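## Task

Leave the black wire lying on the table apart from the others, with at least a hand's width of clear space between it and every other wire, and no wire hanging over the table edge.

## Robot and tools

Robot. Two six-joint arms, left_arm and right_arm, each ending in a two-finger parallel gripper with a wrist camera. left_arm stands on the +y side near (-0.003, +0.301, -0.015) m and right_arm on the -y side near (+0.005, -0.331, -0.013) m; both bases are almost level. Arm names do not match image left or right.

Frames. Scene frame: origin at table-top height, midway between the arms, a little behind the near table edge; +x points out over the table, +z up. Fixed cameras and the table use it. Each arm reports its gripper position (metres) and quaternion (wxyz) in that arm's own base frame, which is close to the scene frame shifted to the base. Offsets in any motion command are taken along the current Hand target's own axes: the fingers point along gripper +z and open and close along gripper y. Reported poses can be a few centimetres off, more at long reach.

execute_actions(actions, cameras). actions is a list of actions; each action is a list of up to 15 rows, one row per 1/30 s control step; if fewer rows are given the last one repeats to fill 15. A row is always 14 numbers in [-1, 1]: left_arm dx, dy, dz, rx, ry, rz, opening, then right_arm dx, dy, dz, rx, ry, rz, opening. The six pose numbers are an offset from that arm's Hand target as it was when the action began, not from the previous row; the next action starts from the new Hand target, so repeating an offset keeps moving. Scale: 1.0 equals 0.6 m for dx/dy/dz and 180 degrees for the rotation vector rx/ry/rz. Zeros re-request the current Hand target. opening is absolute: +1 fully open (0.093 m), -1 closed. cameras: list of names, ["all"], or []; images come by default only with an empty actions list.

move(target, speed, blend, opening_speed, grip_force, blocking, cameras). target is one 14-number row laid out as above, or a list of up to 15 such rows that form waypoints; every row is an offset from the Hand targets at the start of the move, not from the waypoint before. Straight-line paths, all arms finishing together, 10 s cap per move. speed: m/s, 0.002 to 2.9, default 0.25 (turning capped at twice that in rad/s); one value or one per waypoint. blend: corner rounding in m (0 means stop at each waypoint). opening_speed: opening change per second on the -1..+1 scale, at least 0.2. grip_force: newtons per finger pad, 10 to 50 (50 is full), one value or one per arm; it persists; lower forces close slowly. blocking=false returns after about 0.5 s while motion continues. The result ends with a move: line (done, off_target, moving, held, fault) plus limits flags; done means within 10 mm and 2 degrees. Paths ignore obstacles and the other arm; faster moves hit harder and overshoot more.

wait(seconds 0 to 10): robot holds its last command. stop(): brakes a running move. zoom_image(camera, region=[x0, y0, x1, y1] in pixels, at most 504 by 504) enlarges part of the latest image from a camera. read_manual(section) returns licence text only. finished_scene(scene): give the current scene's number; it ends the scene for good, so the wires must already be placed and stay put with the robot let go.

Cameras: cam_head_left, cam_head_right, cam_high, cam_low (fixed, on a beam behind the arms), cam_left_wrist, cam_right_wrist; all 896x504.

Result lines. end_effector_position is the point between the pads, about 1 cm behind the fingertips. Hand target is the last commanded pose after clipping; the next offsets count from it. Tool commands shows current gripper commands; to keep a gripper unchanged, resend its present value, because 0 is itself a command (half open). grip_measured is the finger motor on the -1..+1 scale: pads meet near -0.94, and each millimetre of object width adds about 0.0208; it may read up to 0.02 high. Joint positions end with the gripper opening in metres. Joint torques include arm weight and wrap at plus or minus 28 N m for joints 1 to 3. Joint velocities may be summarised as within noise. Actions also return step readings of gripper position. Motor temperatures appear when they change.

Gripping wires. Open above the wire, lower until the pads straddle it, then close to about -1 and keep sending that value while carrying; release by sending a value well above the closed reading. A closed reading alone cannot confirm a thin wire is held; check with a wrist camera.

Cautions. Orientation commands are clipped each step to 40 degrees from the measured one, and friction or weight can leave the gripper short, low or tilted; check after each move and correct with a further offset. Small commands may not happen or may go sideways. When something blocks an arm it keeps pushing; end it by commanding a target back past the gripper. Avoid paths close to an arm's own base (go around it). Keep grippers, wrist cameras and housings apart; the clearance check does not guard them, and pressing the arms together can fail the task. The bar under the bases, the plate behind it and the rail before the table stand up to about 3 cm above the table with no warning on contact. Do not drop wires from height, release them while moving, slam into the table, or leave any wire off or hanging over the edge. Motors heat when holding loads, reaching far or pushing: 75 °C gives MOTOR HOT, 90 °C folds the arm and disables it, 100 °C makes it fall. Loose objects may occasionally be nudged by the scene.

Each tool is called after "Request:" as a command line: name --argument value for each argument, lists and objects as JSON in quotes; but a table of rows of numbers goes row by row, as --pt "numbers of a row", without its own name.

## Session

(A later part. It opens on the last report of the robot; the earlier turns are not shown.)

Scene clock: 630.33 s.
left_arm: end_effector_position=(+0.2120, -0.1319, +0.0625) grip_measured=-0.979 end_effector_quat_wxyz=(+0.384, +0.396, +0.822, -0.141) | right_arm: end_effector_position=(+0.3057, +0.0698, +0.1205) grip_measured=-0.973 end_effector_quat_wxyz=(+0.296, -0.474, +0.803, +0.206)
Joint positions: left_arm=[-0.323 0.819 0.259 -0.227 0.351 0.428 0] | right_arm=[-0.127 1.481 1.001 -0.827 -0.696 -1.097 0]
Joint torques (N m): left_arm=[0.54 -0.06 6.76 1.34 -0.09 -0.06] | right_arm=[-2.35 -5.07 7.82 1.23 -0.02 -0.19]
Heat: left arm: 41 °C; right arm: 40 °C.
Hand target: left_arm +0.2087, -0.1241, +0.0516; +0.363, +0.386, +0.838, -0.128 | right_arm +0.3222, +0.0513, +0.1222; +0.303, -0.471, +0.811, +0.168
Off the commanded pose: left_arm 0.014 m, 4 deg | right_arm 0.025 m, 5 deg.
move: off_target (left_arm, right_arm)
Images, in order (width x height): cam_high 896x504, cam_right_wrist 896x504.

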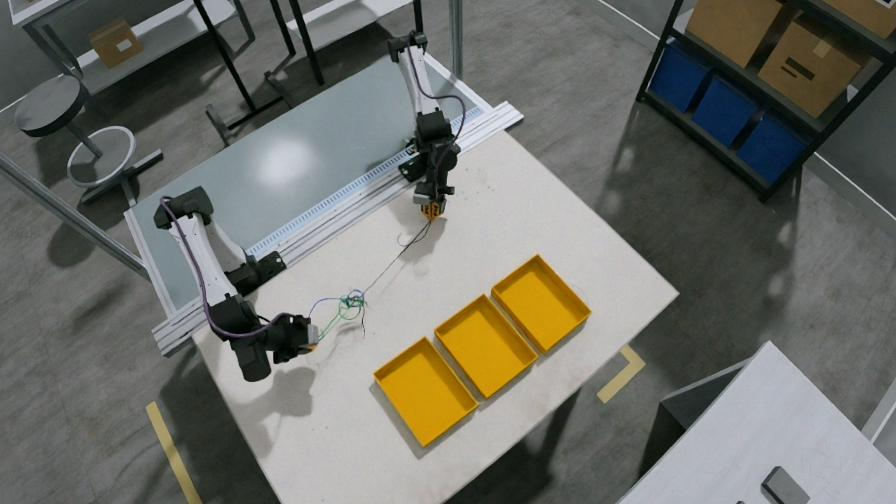

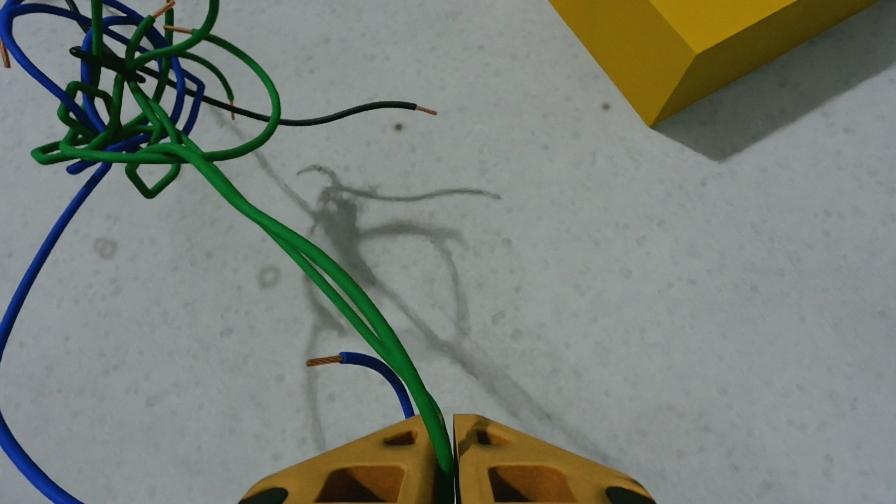

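Request:
move --target '[0,0,-0.03,0,0,0,-1,0.02,-0.07,-0.08,0,0,0,-1]' --speed 0.06 --cameras '["cam_right_wrist","cam_high"]'

Request:
zoom_image --camera "cam_high" --region '[270, 180, 450, 340]'

Request:
zoom_image --camera "cam_right_wrist" --region '[0, 0, 400, 300]'

Scene clock: 643.00 s.
left_arm: end_effector_position=(+0.2035, -0.1406, +0.0811) grip_measured=-0.979 end_effector_quat_wxyz=(+0.404, +0.409, +0.801, -0.169) | right_arm: end_effector_position=(+0.3068, +0.0342, +0.1548) grip_measured=-0.973 end_effector_quat_wxyz=(+0.283, -0.464, +0.801, +0.252)
Joint positions: left_arm=[-0.323 0.731 0.272 -0.282 0.421 0.434 0] | right_arm=[-0.281 1.599 1.245 -1.18 -0.776 -1.315 0]
Joint torques (N m): left_arm=[3.21 -0.39 8.17 0.53 -0.56 0.14] | right_arm=[-4.41 -5.81 8.54 1.62 0.39 -0.26]
Heat: left arm: 41 °C; right arm: 41 °C.
Hand target: left_arm +0.1996, -0.1152, +0.0644; +0.363, +0.386, +0.838, -0.128 | right_arm +0.3379, -0.0044, +0.1514; +0.303, -0.471, +0.811, +0.168
Off the commanded pose: left_arm 0.031 m, 8 deg | right_arm 0.050 m, 10 deg.
move: off_target (left_arm, right_arm)
Images, in order (width x height): cam_high 896x504, cam_right_wrist 896x504.

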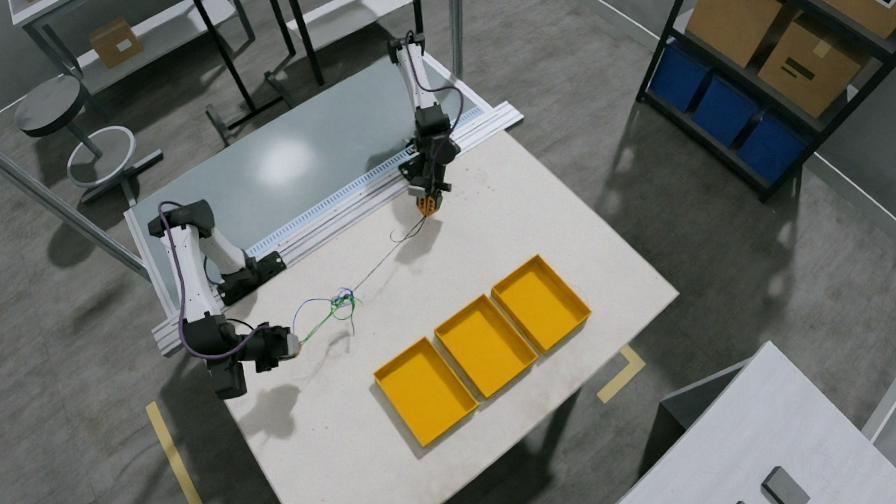

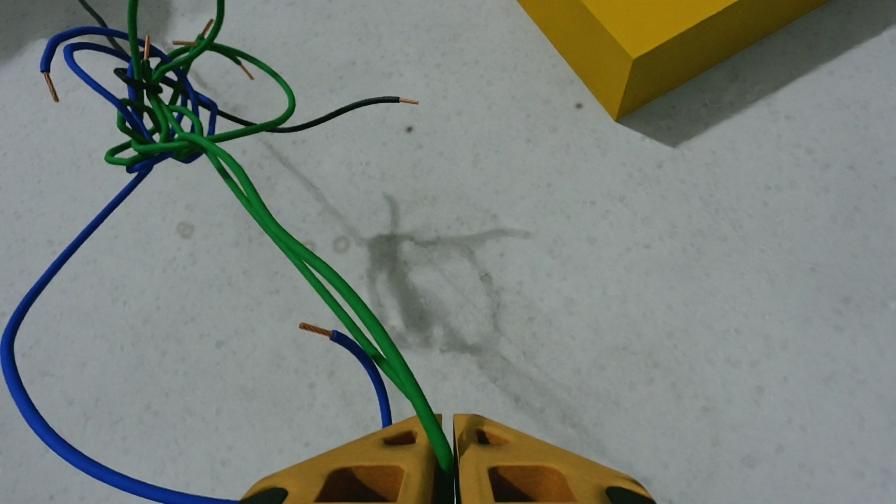

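Scaled by 2.800 from the camera's 896x504 image, which has a finer 1280x720 frame.

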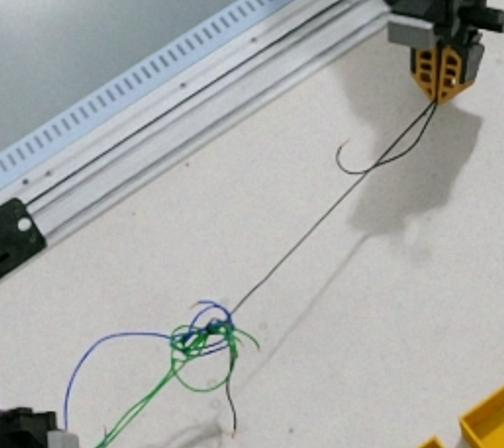

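Scaled by 1.260 from the camera's 896x504 image, which has a finer 1280x720 frame.

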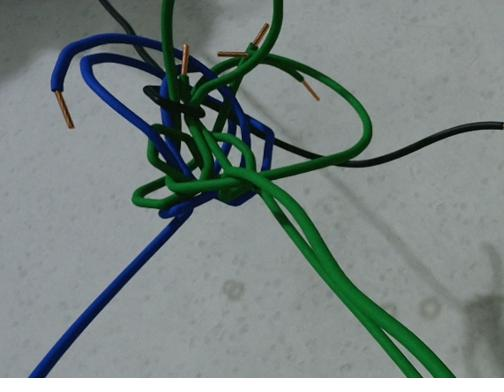

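Request:
move --pt "0 0 0 0 0 0 -1 -0.02 0.09 0.08 0 0 0 -1" --pt "0 0 0 0 0 0 -1 -0.10 -0.05 -0.12 0 0 0 -1" --pt "0 0 0 0 0 0 -1 -0.02 0.06 0.08 0 0 0 -1" --pt "0 0 0 0 0 0 -1 -0.02 -0.06 -0.04 0 0 0 -1" --blend '[0.02,0.02,0.02,0]' --speed 0.15 --cameras '["cam_right_wrist","cam_high"]'

Request:
zoom_image --camera "cam_high" --region '[270, 180, 450, 340]'

Request:
zoom_image --camera "cam_right_wrist" --region '[0, 0, 400, 300]'

Scene clock: 661.20 s.
left_arm: end_effector_position=(+0.2078, -0.1419, +0.0931) grip_measured=-0.979 end_effector_quat_wxyz=(+0.421, +0.411, +0.790, -0.173) | right_arm: end_effector_position=(+0.3286, +0.0221, +0.1856) grip_measured=-0.973 end_effector_quat_wxyz=(+0.276, -0.459, +0.799, +0.273)
Joint positions: left_arm=[-0.305 0.72 0.29 -0.278 0.447 0.444 0] | right_arm=[-0.307 1.729 1.501 -1.381 -0.797 -1.367 0]
Joint torques (N m): left_arm=[1.78 0.25 6.79 0.46 -0.83 0.09] | right_arm=[-5.59 -6.83 8.85 1.83 0.57 -0.25]
Heat: left arm: 43 °C; right arm: 41 °C.
Hand target: left_arm +0.1996, -0.1152, +0.0644; +0.363, +0.386, +0.838, -0.128 | right_arm +0.3656, -0.0279, +0.1779; +0.303, -0.471, +0.811, +0.168
Off the commanded pose: left_arm 0.040 m, 10 deg | right_arm 0.063 m, 13 deg.
move: off_target (left_arm, right_arm)
Images, in order (width x height): cam_high 896x504, cam_right_wrist 896x504.

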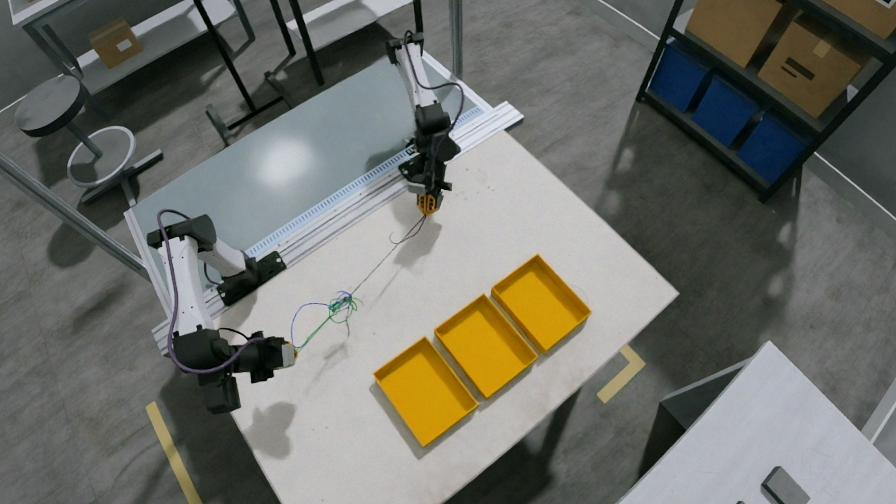

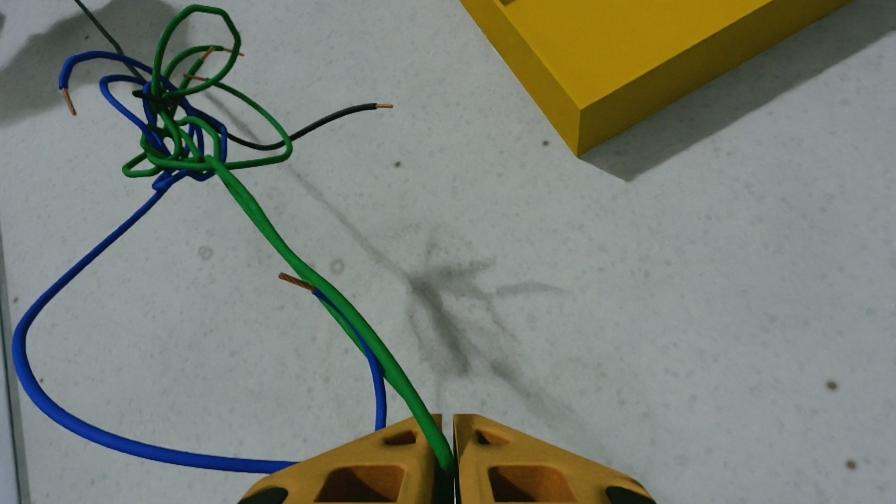

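Scaled by 2.800 from the camera's 896x504 image, which has a finer 1280x720 frame.

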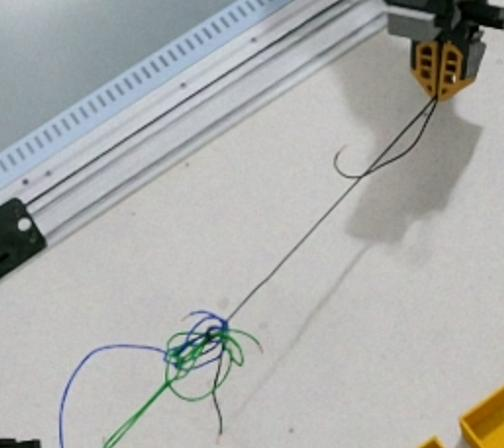

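Scaled by 1.260 from the camera's 896x504 image, which has a finer 1280x720 frame.

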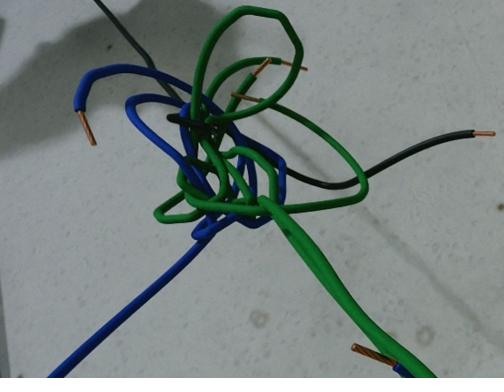

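Request:
move --pt "0 0 0.02 0 0 0 -1 0.062 0.195 0.197 0 0 0 -1" --pt "0 0 0.02 0 0 0 -1 0.062 0.195 0.197 0 0 0 -0.4" --pt "0 0 0.02 0 0 0 -1 0.062 0.195 0.09 0 0 0 -0.4" --pt "0 0 0.02 0 0 0 -1 -0.09 0.333 0.04 0 0 0 -0.4" --speed 0.16 --opening_speed 1.0 --cameras '["cam_right_wrist","cam_high"]'

Request:
zoom_image --camera "cam_high" --region '[270, 180, 450, 340]'

Request:
zoom_image --camera "cam_right_wrist" --region '[150, 0, 650, 400]'

Scene clock: 700.30 s.
left_arm: end_effector_position=(+0.2013, -0.1245, +0.0573) grip_measured=-0.979 end_effector_quat_wxyz=(+0.360, +0.395, +0.834, -0.136) | right_arm: end_effector_position=(+0.2224, +0.1209, +0.1845) grip_measured=-0.403 end_effector_quat_wxyz=(+0.299, -0.470, +0.812, +0.172)
Joint positions: left_arm=[-0.314 0.78 0.267 -0.331 0.341 0.44 0] | right_arm=[0.156 1.036 0.945 -0.988 -0.528 -0.758 0.026]
Joint torques (N m): left_arm=[1.14 0.08 6.86 1.85 0.14 -0.06] | right_arm=[0.88 -3.56 7.39 1.24 -0.34 -0.03]
Heat: left arm: 43 °C; right arm: 45 °C.
Hand target: left_arm +0.2057, -0.1211, +0.0559; +0.364, +0.386, +0.838, -0.128 | right_arm +0.2208, +0.1212, +0.1921; +0.303, -0.471, +0.811, +0.168
Off the commanded pose: left_arm 0.006 m, 2 deg | right_arm 0.008 m, 1 deg.
move: done
Images, in order (width x height): cam_high 896x504, cam_right_wrist 896x504.

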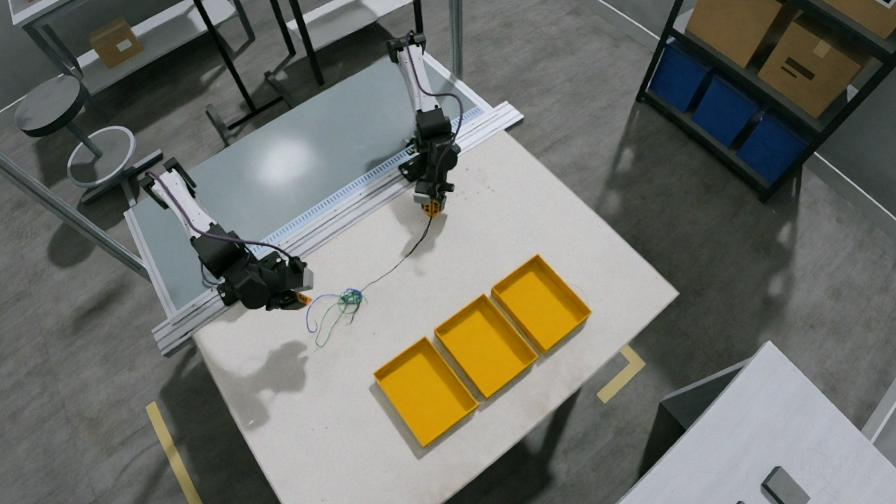

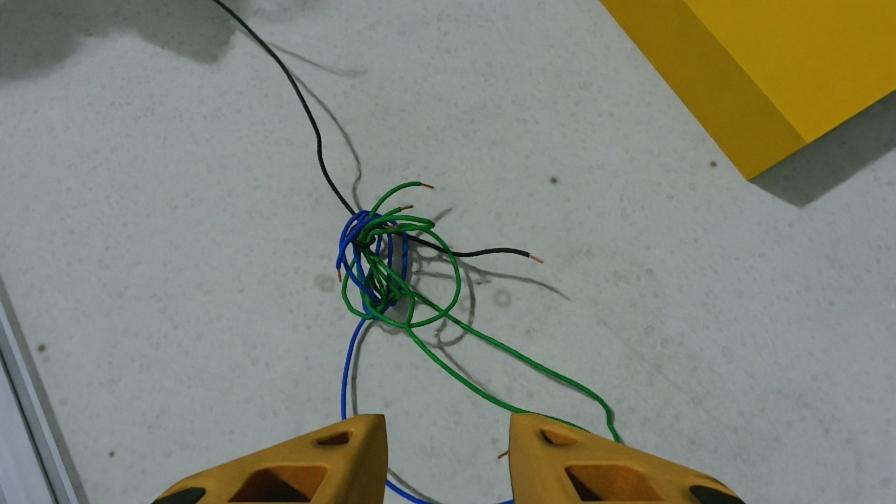

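Scaled by 2.800 from the camera's 896x504 image, which has a finer 1280x720 frame.

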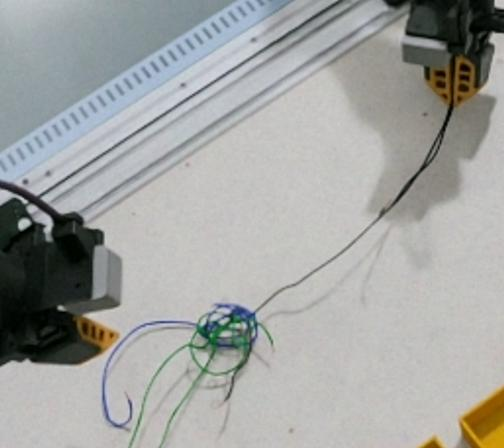

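Scaled by 1.008 from the camera's 896x504 image, which has a finer 1280x720 frame.

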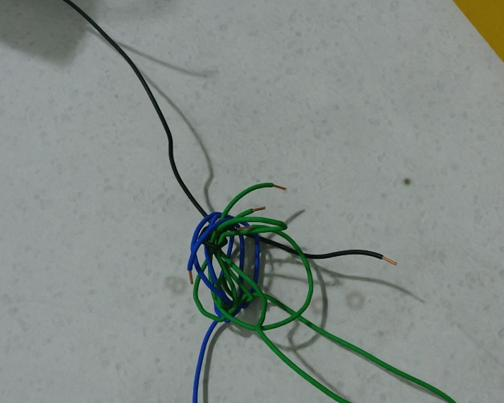

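Request:
move --target '[0,0,0,0,0,0,-1,0.022,0.102,0.25,0,0,0,-0.4]' --speed 0.16 --cameras '["cam_right_wrist"]'

Scene clock: 710.67 s.
left_arm: end_effector_position=(+0.2014, -0.1244, +0.0572) grip_measured=-0.979 end_effector_quat_wxyz=(+0.360, +0.395, +0.834, -0.136) | right_arm: end_effector_position=(+0.2137, +0.2269, +0.0744) grip_measured=-0.403 end_effector_quat_wxyz=(+0.307, -0.473, +0.808, +0.172)
Joint positions: left_arm=[-0.314 0.78 0.267 -0.331 0.34 0.44 0] | right_arm=[0.695 1.213 0.554 -0.222 -0.224 -0.283 0.026]
Joint torques (N m): left_arm=[1.16 0.1 6.84 1.85 0.14 -0.06] | right_arm=[0.88 -2.84 5.04 1.98 -0.11 0]
Heat: left arm: 43 °C; right arm: 45 °C.
Hand target: left_arm +0.2057, -0.1212, +0.0559; +0.364, +0.386, +0.838, -0.128 | right_arm +0.2130, +0.2268, +0.0687; +0.303, -0.471, +0.811, +0.168
Off the commanded pose: left_arm 0.006 m, 2 deg | right_arm 0.006 m, 1 deg.
move: done
Images, in order (width x height): cam_right_wrist 896x504.

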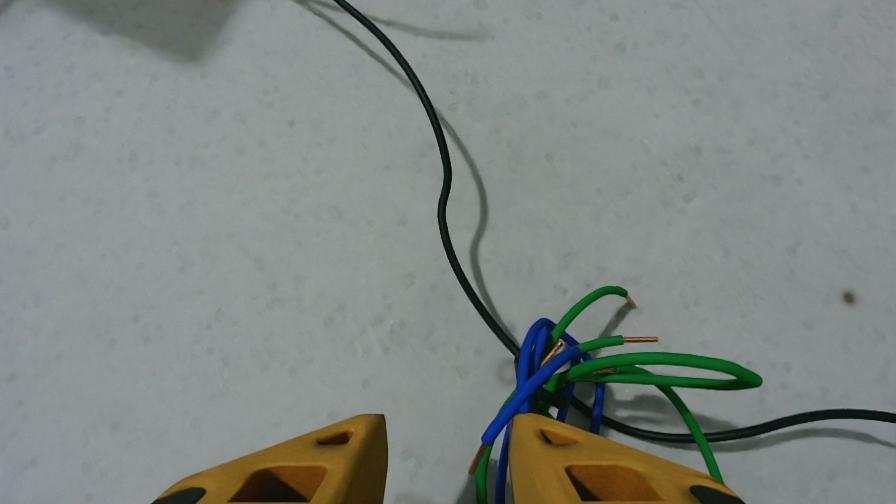

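Request:
move --pt "0 0 0 0 0 0 -1 -0.03 -0.002 0.02 0 0 0 -0.3" --pt "0 0 0 0 0 0 -1 -0.022 -0.002 0.112 0 0 0 -0.3" --speed 0.1 --cameras '["cam_right_wrist"]'

Scene clock: 725.33 s.
left_arm: end_effector_position=(+0.2014, -0.1243, +0.0572) grip_measured=-0.979 end_effector_quat_wxyz=(+0.360, +0.395, +0.834, -0.135) | right_arm: end_effector_position=(+0.2422, +0.2782, +0.0437) grip_measured=-0.303 end_effector_quat_wxyz=(+0.325, -0.476, +0.796, +0.184)
Joint positions: left_arm=[-0.314 0.78 0.267 -0.331 0.339 0.44 0] | right_arm=[0.763 1.528 0.612 0.09 -0.2 -0.235 0.031]
Joint torques (N m): left_arm=[1.17 0.13 6.87 1.85 0.15 -0.05] | right_arm=[0.53 -2.85 5.05 1.78 0.15 0.03]
Motor temperatures (°C): left_arm=[29 30 44 40 29 30 30] | right_arm=[33 35 43 38 29 29 29]
Heat: left arm: 44 °C; right arm: 43 °C.
Hand target: left_arm +0.2057, -0.1212, +0.0559; +0.364, +0.386, +0.838, -0.128 | right_arm +0.2415, +0.2724, +0.0263; +0.303, -0.471, +0.811, +0.168
Off the commanded pose: left_arm 0.005 m, 1 deg | right_arm 0.018 m, 4 deg.
move: off_target (right_arm)
Images, in order (width x height): cam_right_wrist 896x504.

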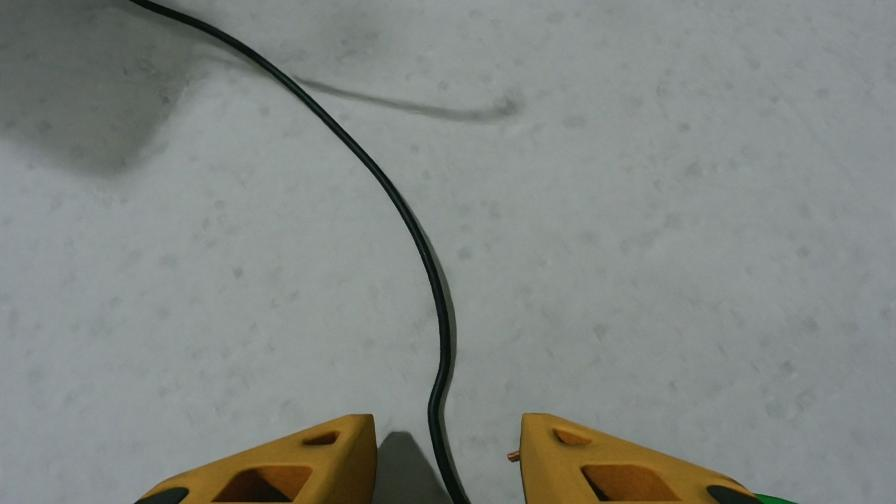

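Request:
move --target '[0,0,0,0,0,0,-1,0.008,0.0,0.02,0,0,0,-0.55]' --speed 0.06 --cameras '["cam_right_wrist","cam_left_wrist"]'

Scene clock: 734.93 s.
left_arm: end_effector_position=(+0.2014, -0.1243, +0.0572) grip_measured=-0.979 end_effector_quat_wxyz=(+0.360, +0.395, +0.834, -0.135) | right_arm: end_effector_position=(+0.2491, +0.2861, +0.0420) grip_measured=-0.547 end_effector_quat_wxyz=(+0.341, -0.474, +0.790, +0.187)
Joint positions: left_arm=[-0.314 0.78 0.267 -0.331 0.339 0.44 0] | right_arm=[0.768 1.568 0.612 0.166 -0.195 -0.232 0.019]
Joint torques (N m): left_arm=[1.17 0.12 6.83 1.85 0.15 -0.05] | right_arm=[0.49 -2.15 4.33 1.66 0.12 0.02]
Heat: left arm: 44 °C; right arm: 42 °C.
Hand target: left_arm +0.2057, -0.1212, +0.0559; +0.364, +0.386, +0.838, -0.128 | right_arm +0.2437, +0.2759, +0.0141; +0.303, -0.471, +0.811, +0.168
Off the commanded pose: left_arm 0.005 m, 2 deg | right_arm 0.030 m, 5 deg.
move: off_target (right_arm)
Images, in order (width x height): cam_left_wrist 896x504, cam_right_wrist 896x504.

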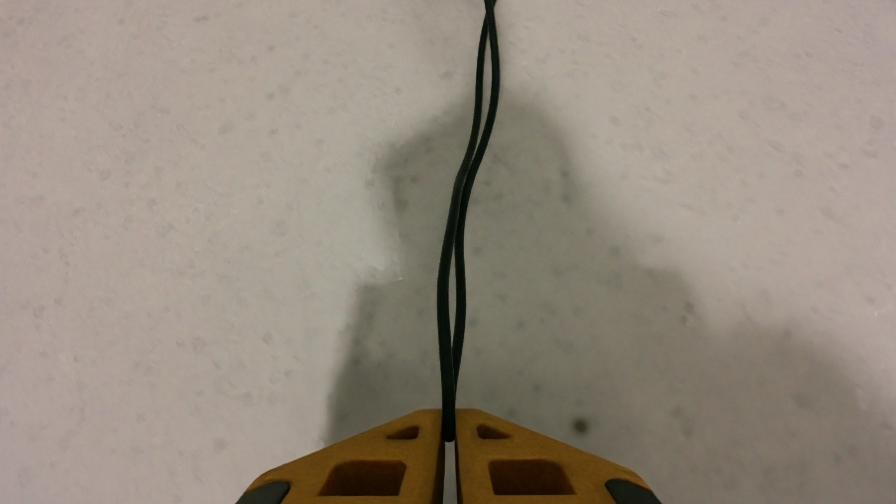

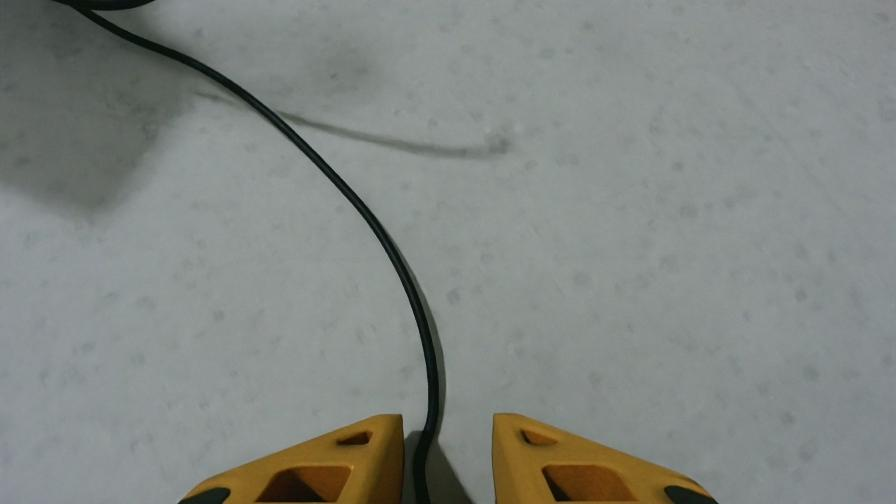

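Request:
move --pt "0 0 0 0 0 0 -1 -0.022 0 -0.022 0 0 0 -0.84" --pt "-0.012 0.109 -0.167 0 0 0 -1 -0.022 0 -0.022 0 0 0 -0.84" --speed 0.08 --opening_speed 1.0 --cameras '["cam_left_wrist","cam_right_wrist","cam_high"]'

Request:
zoom_image --camera "cam_high" --region '[290, 180, 450, 320]'

Scene clock: 754.63 s.
left_arm: end_effector_position=(+0.1924, -0.0480, +0.1231) grip_measured=-0.979 end_effector_quat_wxyz=(+0.349, +0.383, +0.838, -0.171) | right_arm: end_effector_position=(+0.2441, +0.3059, +0.0576) grip_measured=-0.837 end_effector_quat_wxyz=(+0.345, -0.487, +0.772, +0.219)
Joint positions: left_arm=[0.373 0.871 0.613 -1.007 0.75 1.109 0] | right_arm=[0.791 1.568 0.656 0.155 -0.249 -0.226 0.005]
Joint torques (N m): left_arm=[2.93 -0.44 11.26 1.11 0.17 0.17] | right_arm=[-0.98 -7.25 4.05 0.88 0.75 -0.03]
Heat: left arm: 44 °C; right arm: 40 °C.
Hand target: left_arm +0.2061, -0.0317, +0.1357; +0.363, +0.386, +0.838, -0.128 | right_arm +0.2442, +0.2773, +0.0327; +0.303, -0.471, +0.811, +0.168
Off the commanded pose: left_arm 0.025 m, 5 deg | right_arm 0.038 m, 9 deg.
move: off_target (left_arm, right_arm)
Images, in order (width x height): cam_high 896x504, cam_left_wrist 896x504, cam_right_wrist 896x504.

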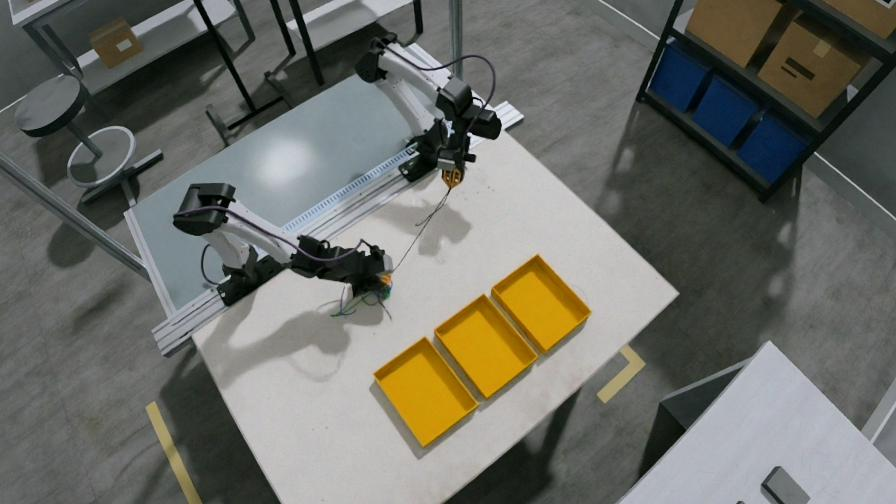

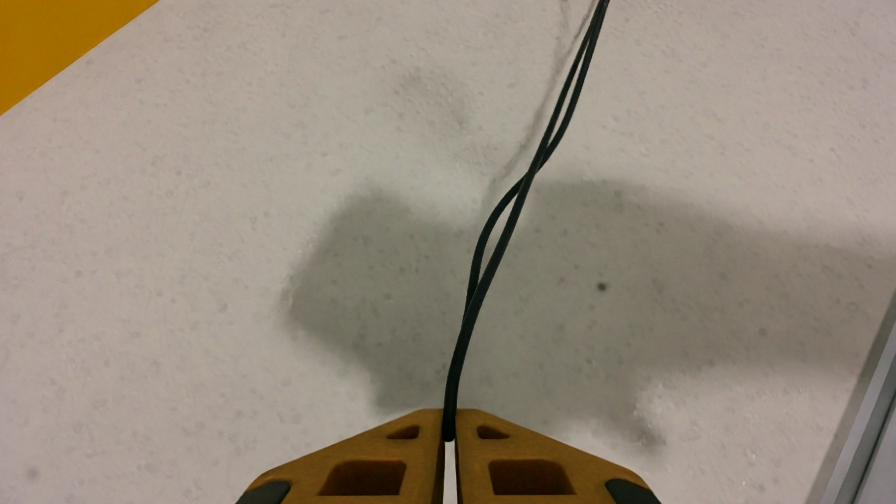

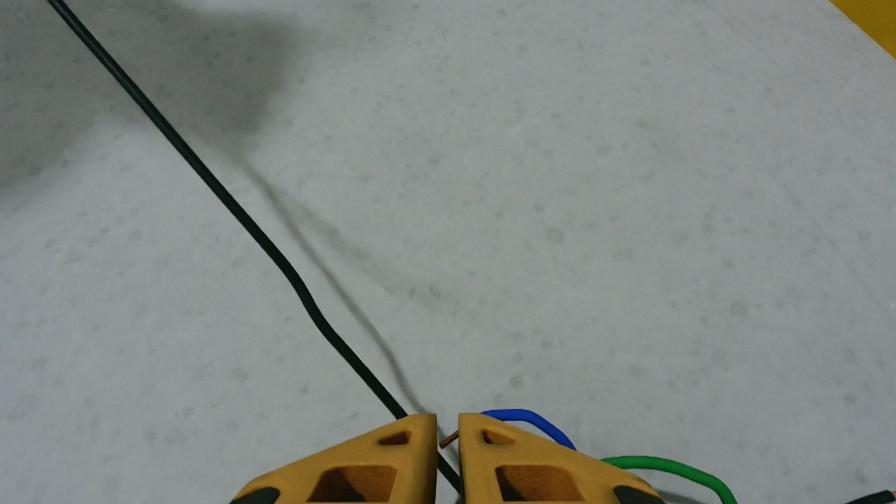

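Scaled by 3.150 from the camera's 896x504 image, which has a finer 1280x720 frame.

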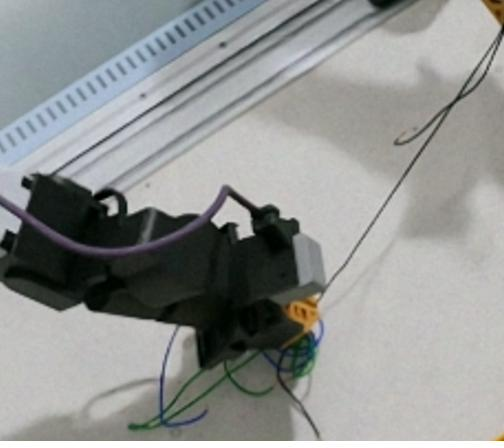

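Request:
move --target '[-0.06,0.03,-0.1,0,0,0,-1,0,-0.02,-0.03,0,0,0,-0.84]' --speed 0.06 --cameras '["cam_right_wrist","cam_high","cam_low"]'

Request:
zoom_image --camera "cam_high" --region '[320, 180, 460, 330]'

Scene clock: 765.57 s.
left_arm: end_effector_position=(+0.2009, -0.0144, +0.1965) grip_measured=-0.979 end_effector_quat_wxyz=(+0.357, +0.379, +0.842, -0.141) | right_arm: end_effector_position=(+0.2480, +0.2668, +0.0443) grip_measured=-0.837 end_effector_quat_wxyz=(+0.302, -0.472, +0.809, +0.175)
Joint positions: left_arm=[0.544 0.988 0.962 -1.322 0.763 1.301 0] | right_arm=[0.724 1.523 0.653 -0.014 -0.213 -0.255 0.005]
Joint torques (N m): left_arm=[1.21 -0.58 9.4 0.65 0.57 0.21] | right_arm=[-0.35 -8.47 4.93 1.62 -0.1 -0.19]
Heat: left arm: 47 °C; right arm: 40 °C.
Hand target: left_arm +0.2045, -0.0099, +0.2046; +0.364, +0.386, +0.838, -0.128 | right_arm +0.2485, +0.2613, +0.0465; +0.303, -0.471, +0.811, +0.168
Off the commanded pose: left_arm 0.010 m, 2 deg | right_arm 0.006 m, 1 deg.
move: done
Images, in order (width x height): cam_high 896x504, cam_low 896x504, cam_right_wrist 896x504.

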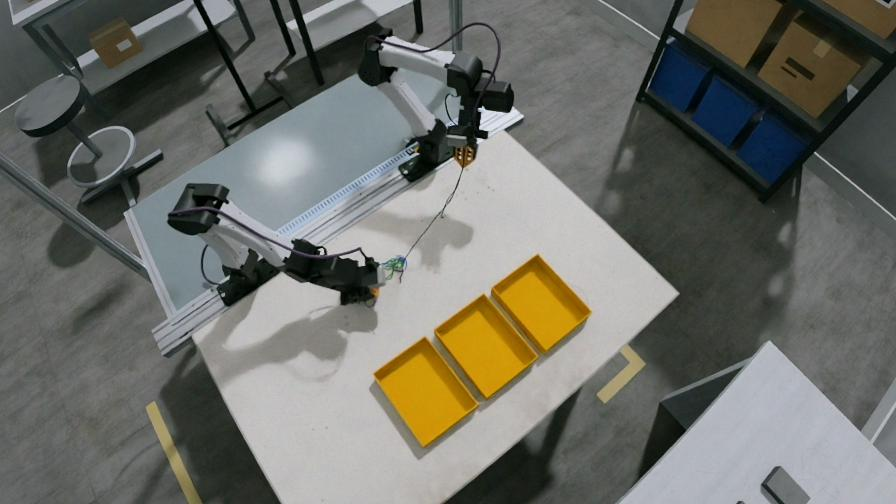

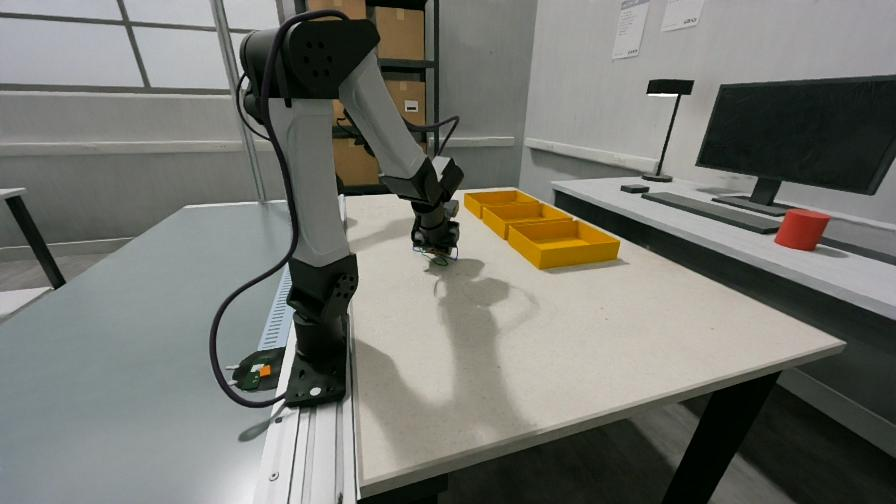

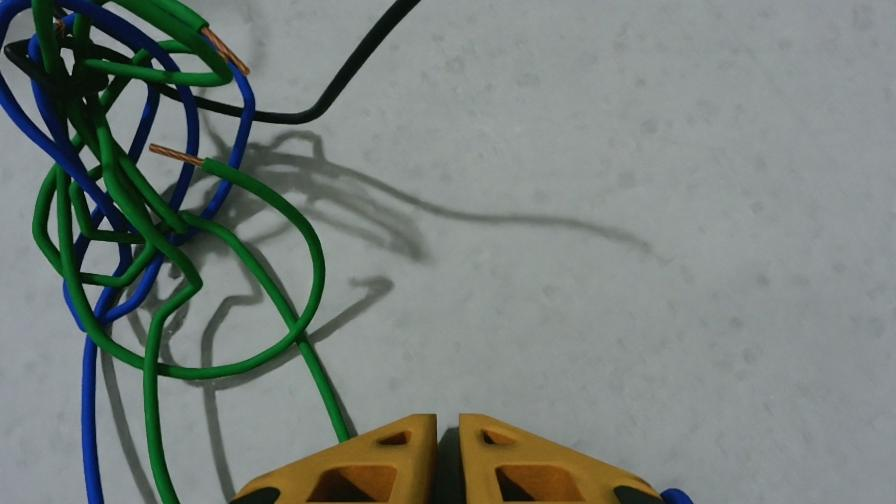

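Scaled by 3.360 from the camera's 896x504 image, which has a finer 1280x720 frame.

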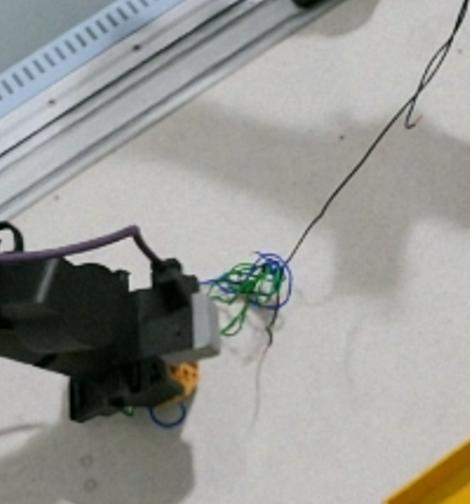

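Request:
move --target '[-0.42,-0.113,-0.05,0,0,0,-1,0,0,-0.15,0,0,0,-0.3]' --speed 0.15 --cameras '["cam_right_wrist","cam_left_wrist","cam_high","cam_low"]'

Request:
zoom_image --camera "cam_low" --region '[390, 80, 530, 260]'

Scene clock: 788.43 s.
left_arm: end_effector_position=(+0.2482, -0.1794, +0.3932) grip_measured=-0.979 end_effector_quat_wxyz=(+0.355, +0.390, +0.839, -0.131) | right_arm: end_effector_position=(+0.2161, +0.2099, +0.1018) grip_measured=-0.303 end_effector_quat_wxyz=(+0.290, -0.470, +0.818, +0.163)
Joint positions: left_arm=[-0.526 1.409 2.04 -1.443 0.183 0.271 0] | right_arm=[0.634 1.152 0.662 -0.442 -0.247 -0.328 0.031]
Joint torques (N m): left_arm=[-0.23 -3.04 7.9 1.63 0.1 -0.09] | right_arm=[-0.35 -5.81 7.64 1.57 -0.4 -0.2]
Heat: left arm: 48 °C; right arm: 40 °C.
Hand target: left_arm +0.2495, -0.1800, +0.3997; +0.363, +0.386, +0.838, -0.128 | right_arm +0.2184, +0.2110, +0.1148; +0.303, -0.471, +0.811, +0.168
Off the commanded pose: left_arm 0.007 m, 1 deg | right_arm 0.013 m, 2 deg.
move: off_target (right_arm)
Images, in order (width x height): cam_high 896x504, cam_low 896x504, cam_left_wrist 896x504, cam_right_wrist 896x504.

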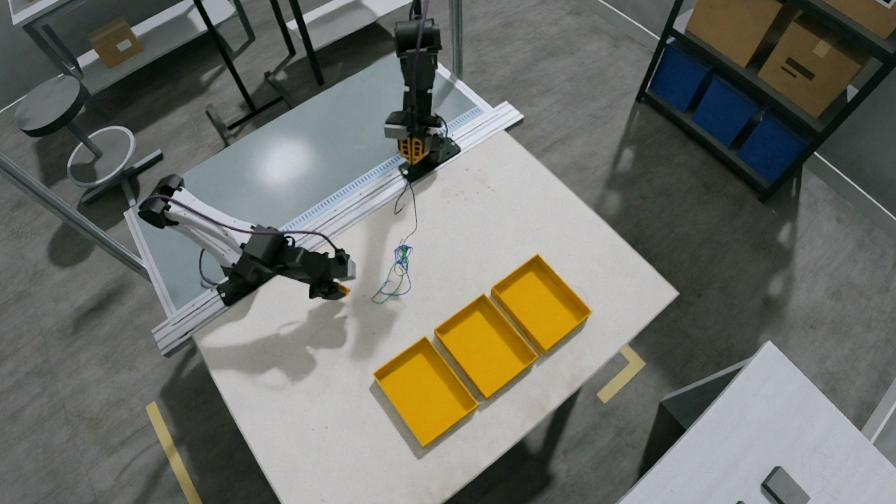

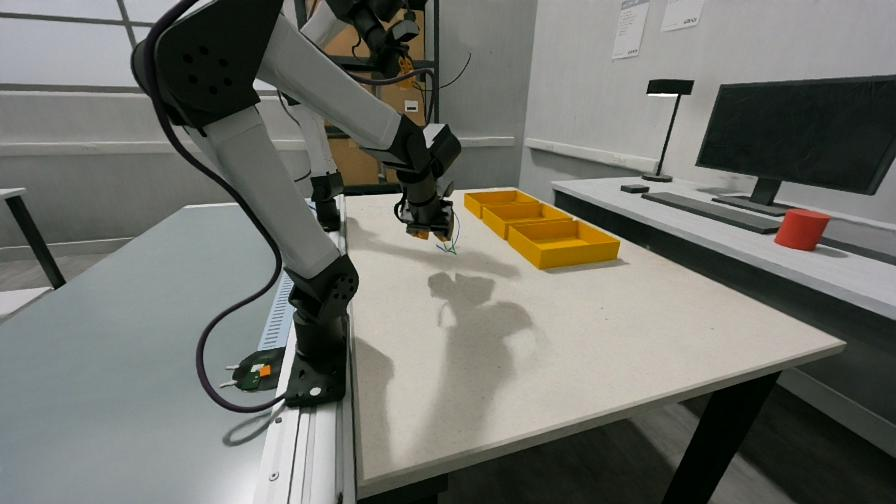

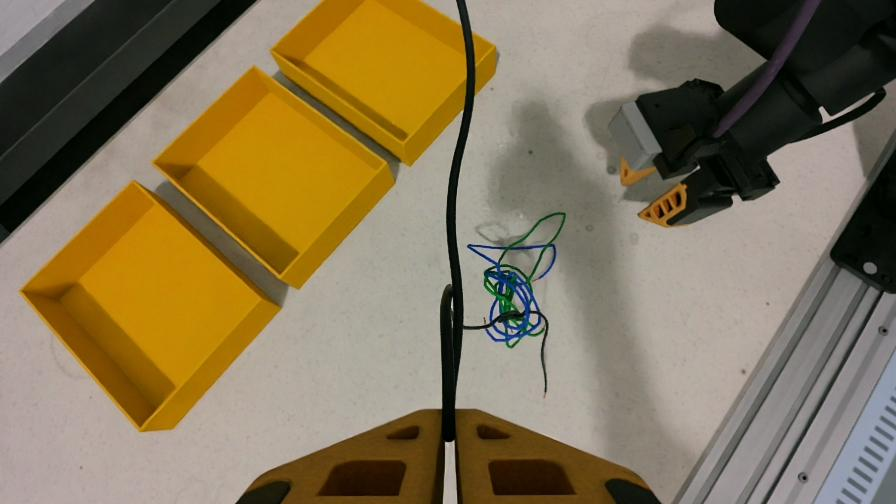

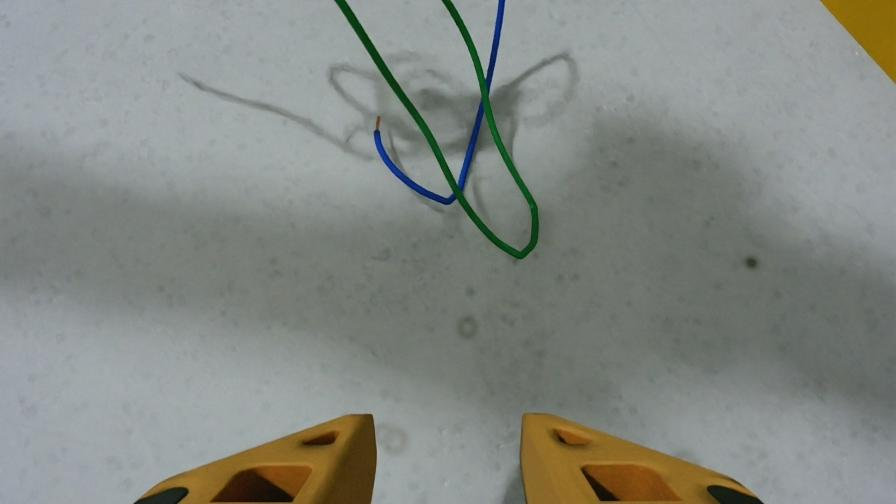

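Scaled by 2.800 from the camera's 896x504 image, which has a finer 1280x720 frame.

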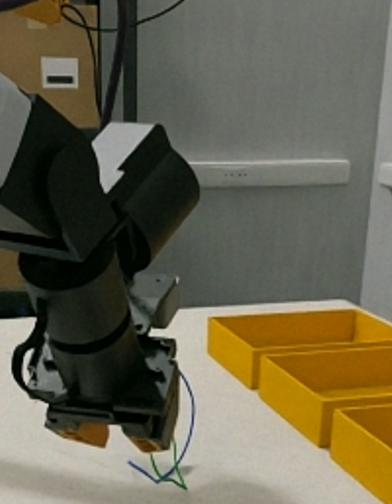

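Request:
move --target '[0,0,0,0,0,0,-1,-0.145,0.05,-0.152,0,-0.194,0,0]' --speed 0.15 --cameras '["cam_right_wrist","cam_left_wrist"]'

Request:
zoom_image --camera "cam_right_wrist" --region '[250, 0, 754, 504]'

Scene clock: 806.90 s.
left_arm: end_effector_position=(+0.2483, -0.1793, +0.3931) grip_measured=-0.979 end_effector_quat_wxyz=(+0.355, +0.390, +0.840, -0.131) | right_arm: end_effector_position=(+0.1971, +0.2312, +0.2371) grip_measured=-0.003 end_effector_quat_wxyz=(+0.527, -0.399, +0.690, +0.295)
Joint positions: left_arm=[-0.526 1.409 2.04 -1.443 0.182 0.271 0] | right_arm=[0.676 0.734 0.548 -0.105 -0.345 -0.115 0.045]
Joint torques (N m): left_arm=[-0.25 -3.04 7.88 1.65 0.08 -0.08] | right_arm=[0.95 -1.94 5.78 2.55 -0.19 -0.03]
Heat: left arm: 47 °C; right arm: 40 °C.
Hand target: left_arm +0.2496, -0.1801, +0.3996; +0.363, +0.386, +0.838, -0.128 | right_arm +0.1944, +0.2327, +0.2404; +0.533, -0.399, +0.683, +0.301
Off the commanded pose: left_arm 0.007 m, 1 deg | right_arm 0.004 m, 1 deg.
move: done
Images, in order (width x height): cam_left_wrist 896x504, cam_right_wrist 896x504.

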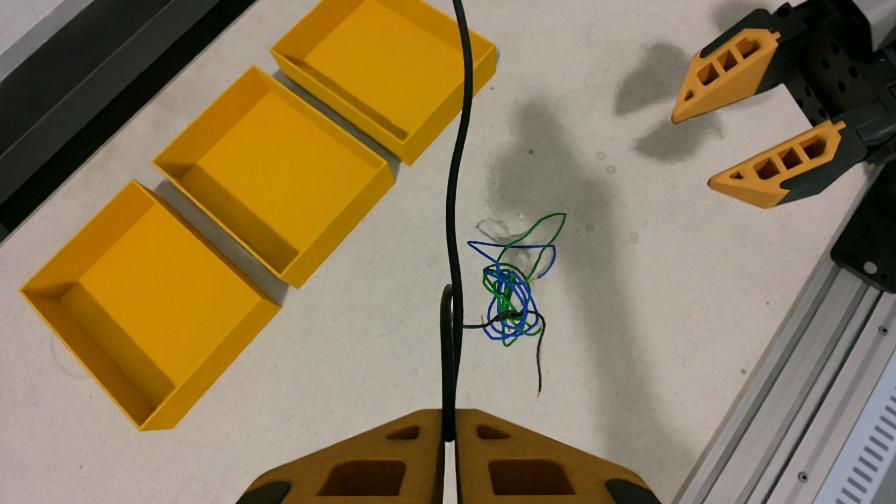

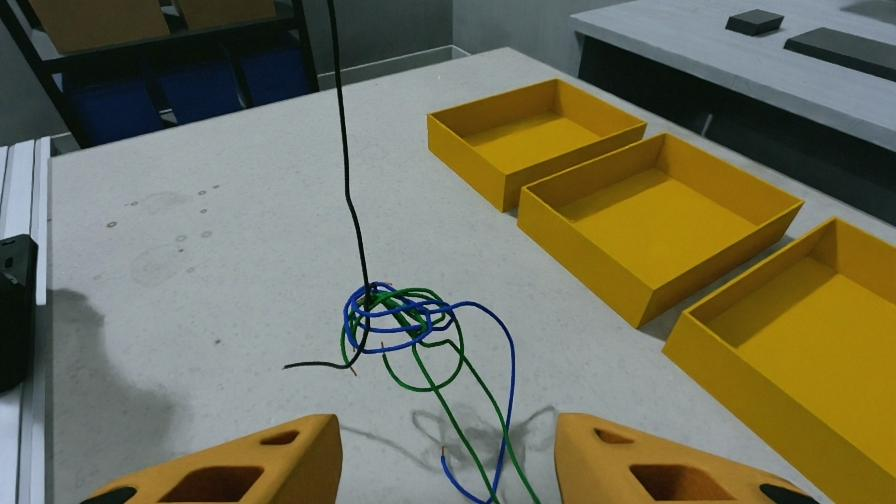

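Scaled by 1.000.

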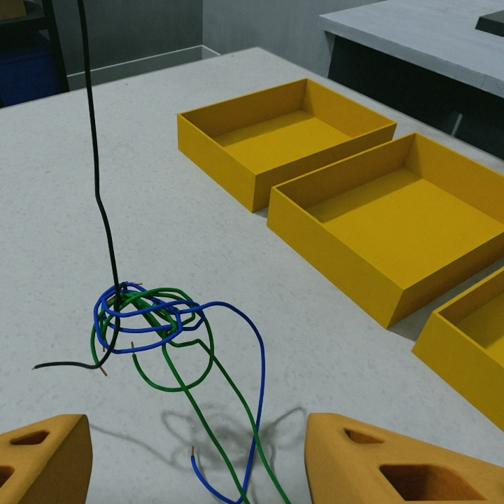

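Request:
move --target '[0,0,0,0,0,0,-1,0.09,0.083,0.17,0,0,0,-0.2]' --speed 0.15 --cameras '["cam_right_wrist"]'

Scene clock: 826.40 s.
left_arm: end_effector_position=(+0.2483, -0.1793, +0.3931) grip_measured=-0.979 end_effector_quat_wxyz=(+0.355, +0.390, +0.840, -0.131) | right_arm: end_effector_position=(+0.1960, +0.3299, +0.1653) grip_measured=-0.197 end_effector_quat_wxyz=(+0.534, -0.402, +0.681, +0.300)
Joint positions: left_arm=[-0.526 1.409 2.04 -1.443 0.182 0.271 0] | right_arm=[1.027 1.256 0.434 0.569 -0.019 -0.025 0.036]
Joint torques (N m): left_arm=[-0.27 -3.04 7.87 1.66 0.08 -0.08] | right_arm=[0.95 -3.33 5.18 2.63 0.03 -0.01]
Heat: left arm: 47 °C; right arm: 42 °C.
Hand target: left_arm +0.2496, -0.1801, +0.3996; +0.363, +0.386, +0.838, -0.128 | right_arm +0.1948, +0.3309, +0.1618; +0.533, -0.399, +0.683, +0.301
Off the commanded pose: left_arm 0.007 m, 1 deg | right_arm 0.004 m, 0 deg.
move: done
Images, in order (width x height): cam_right_wrist 896x504.

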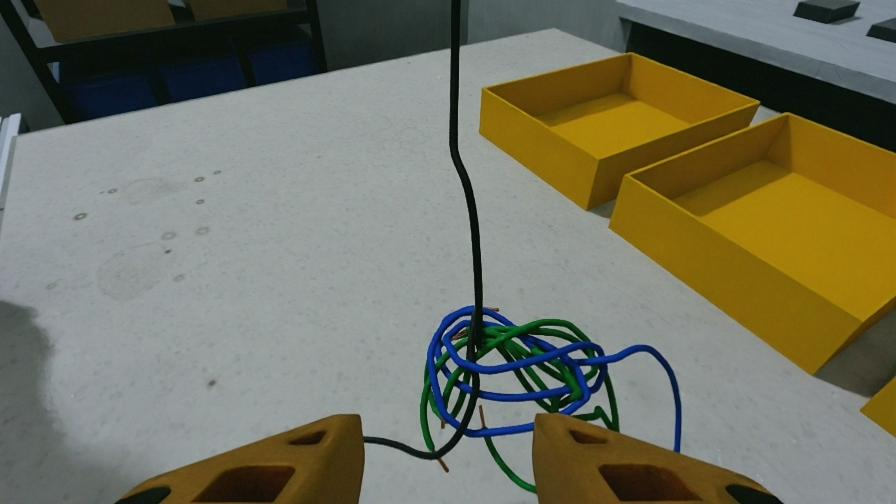

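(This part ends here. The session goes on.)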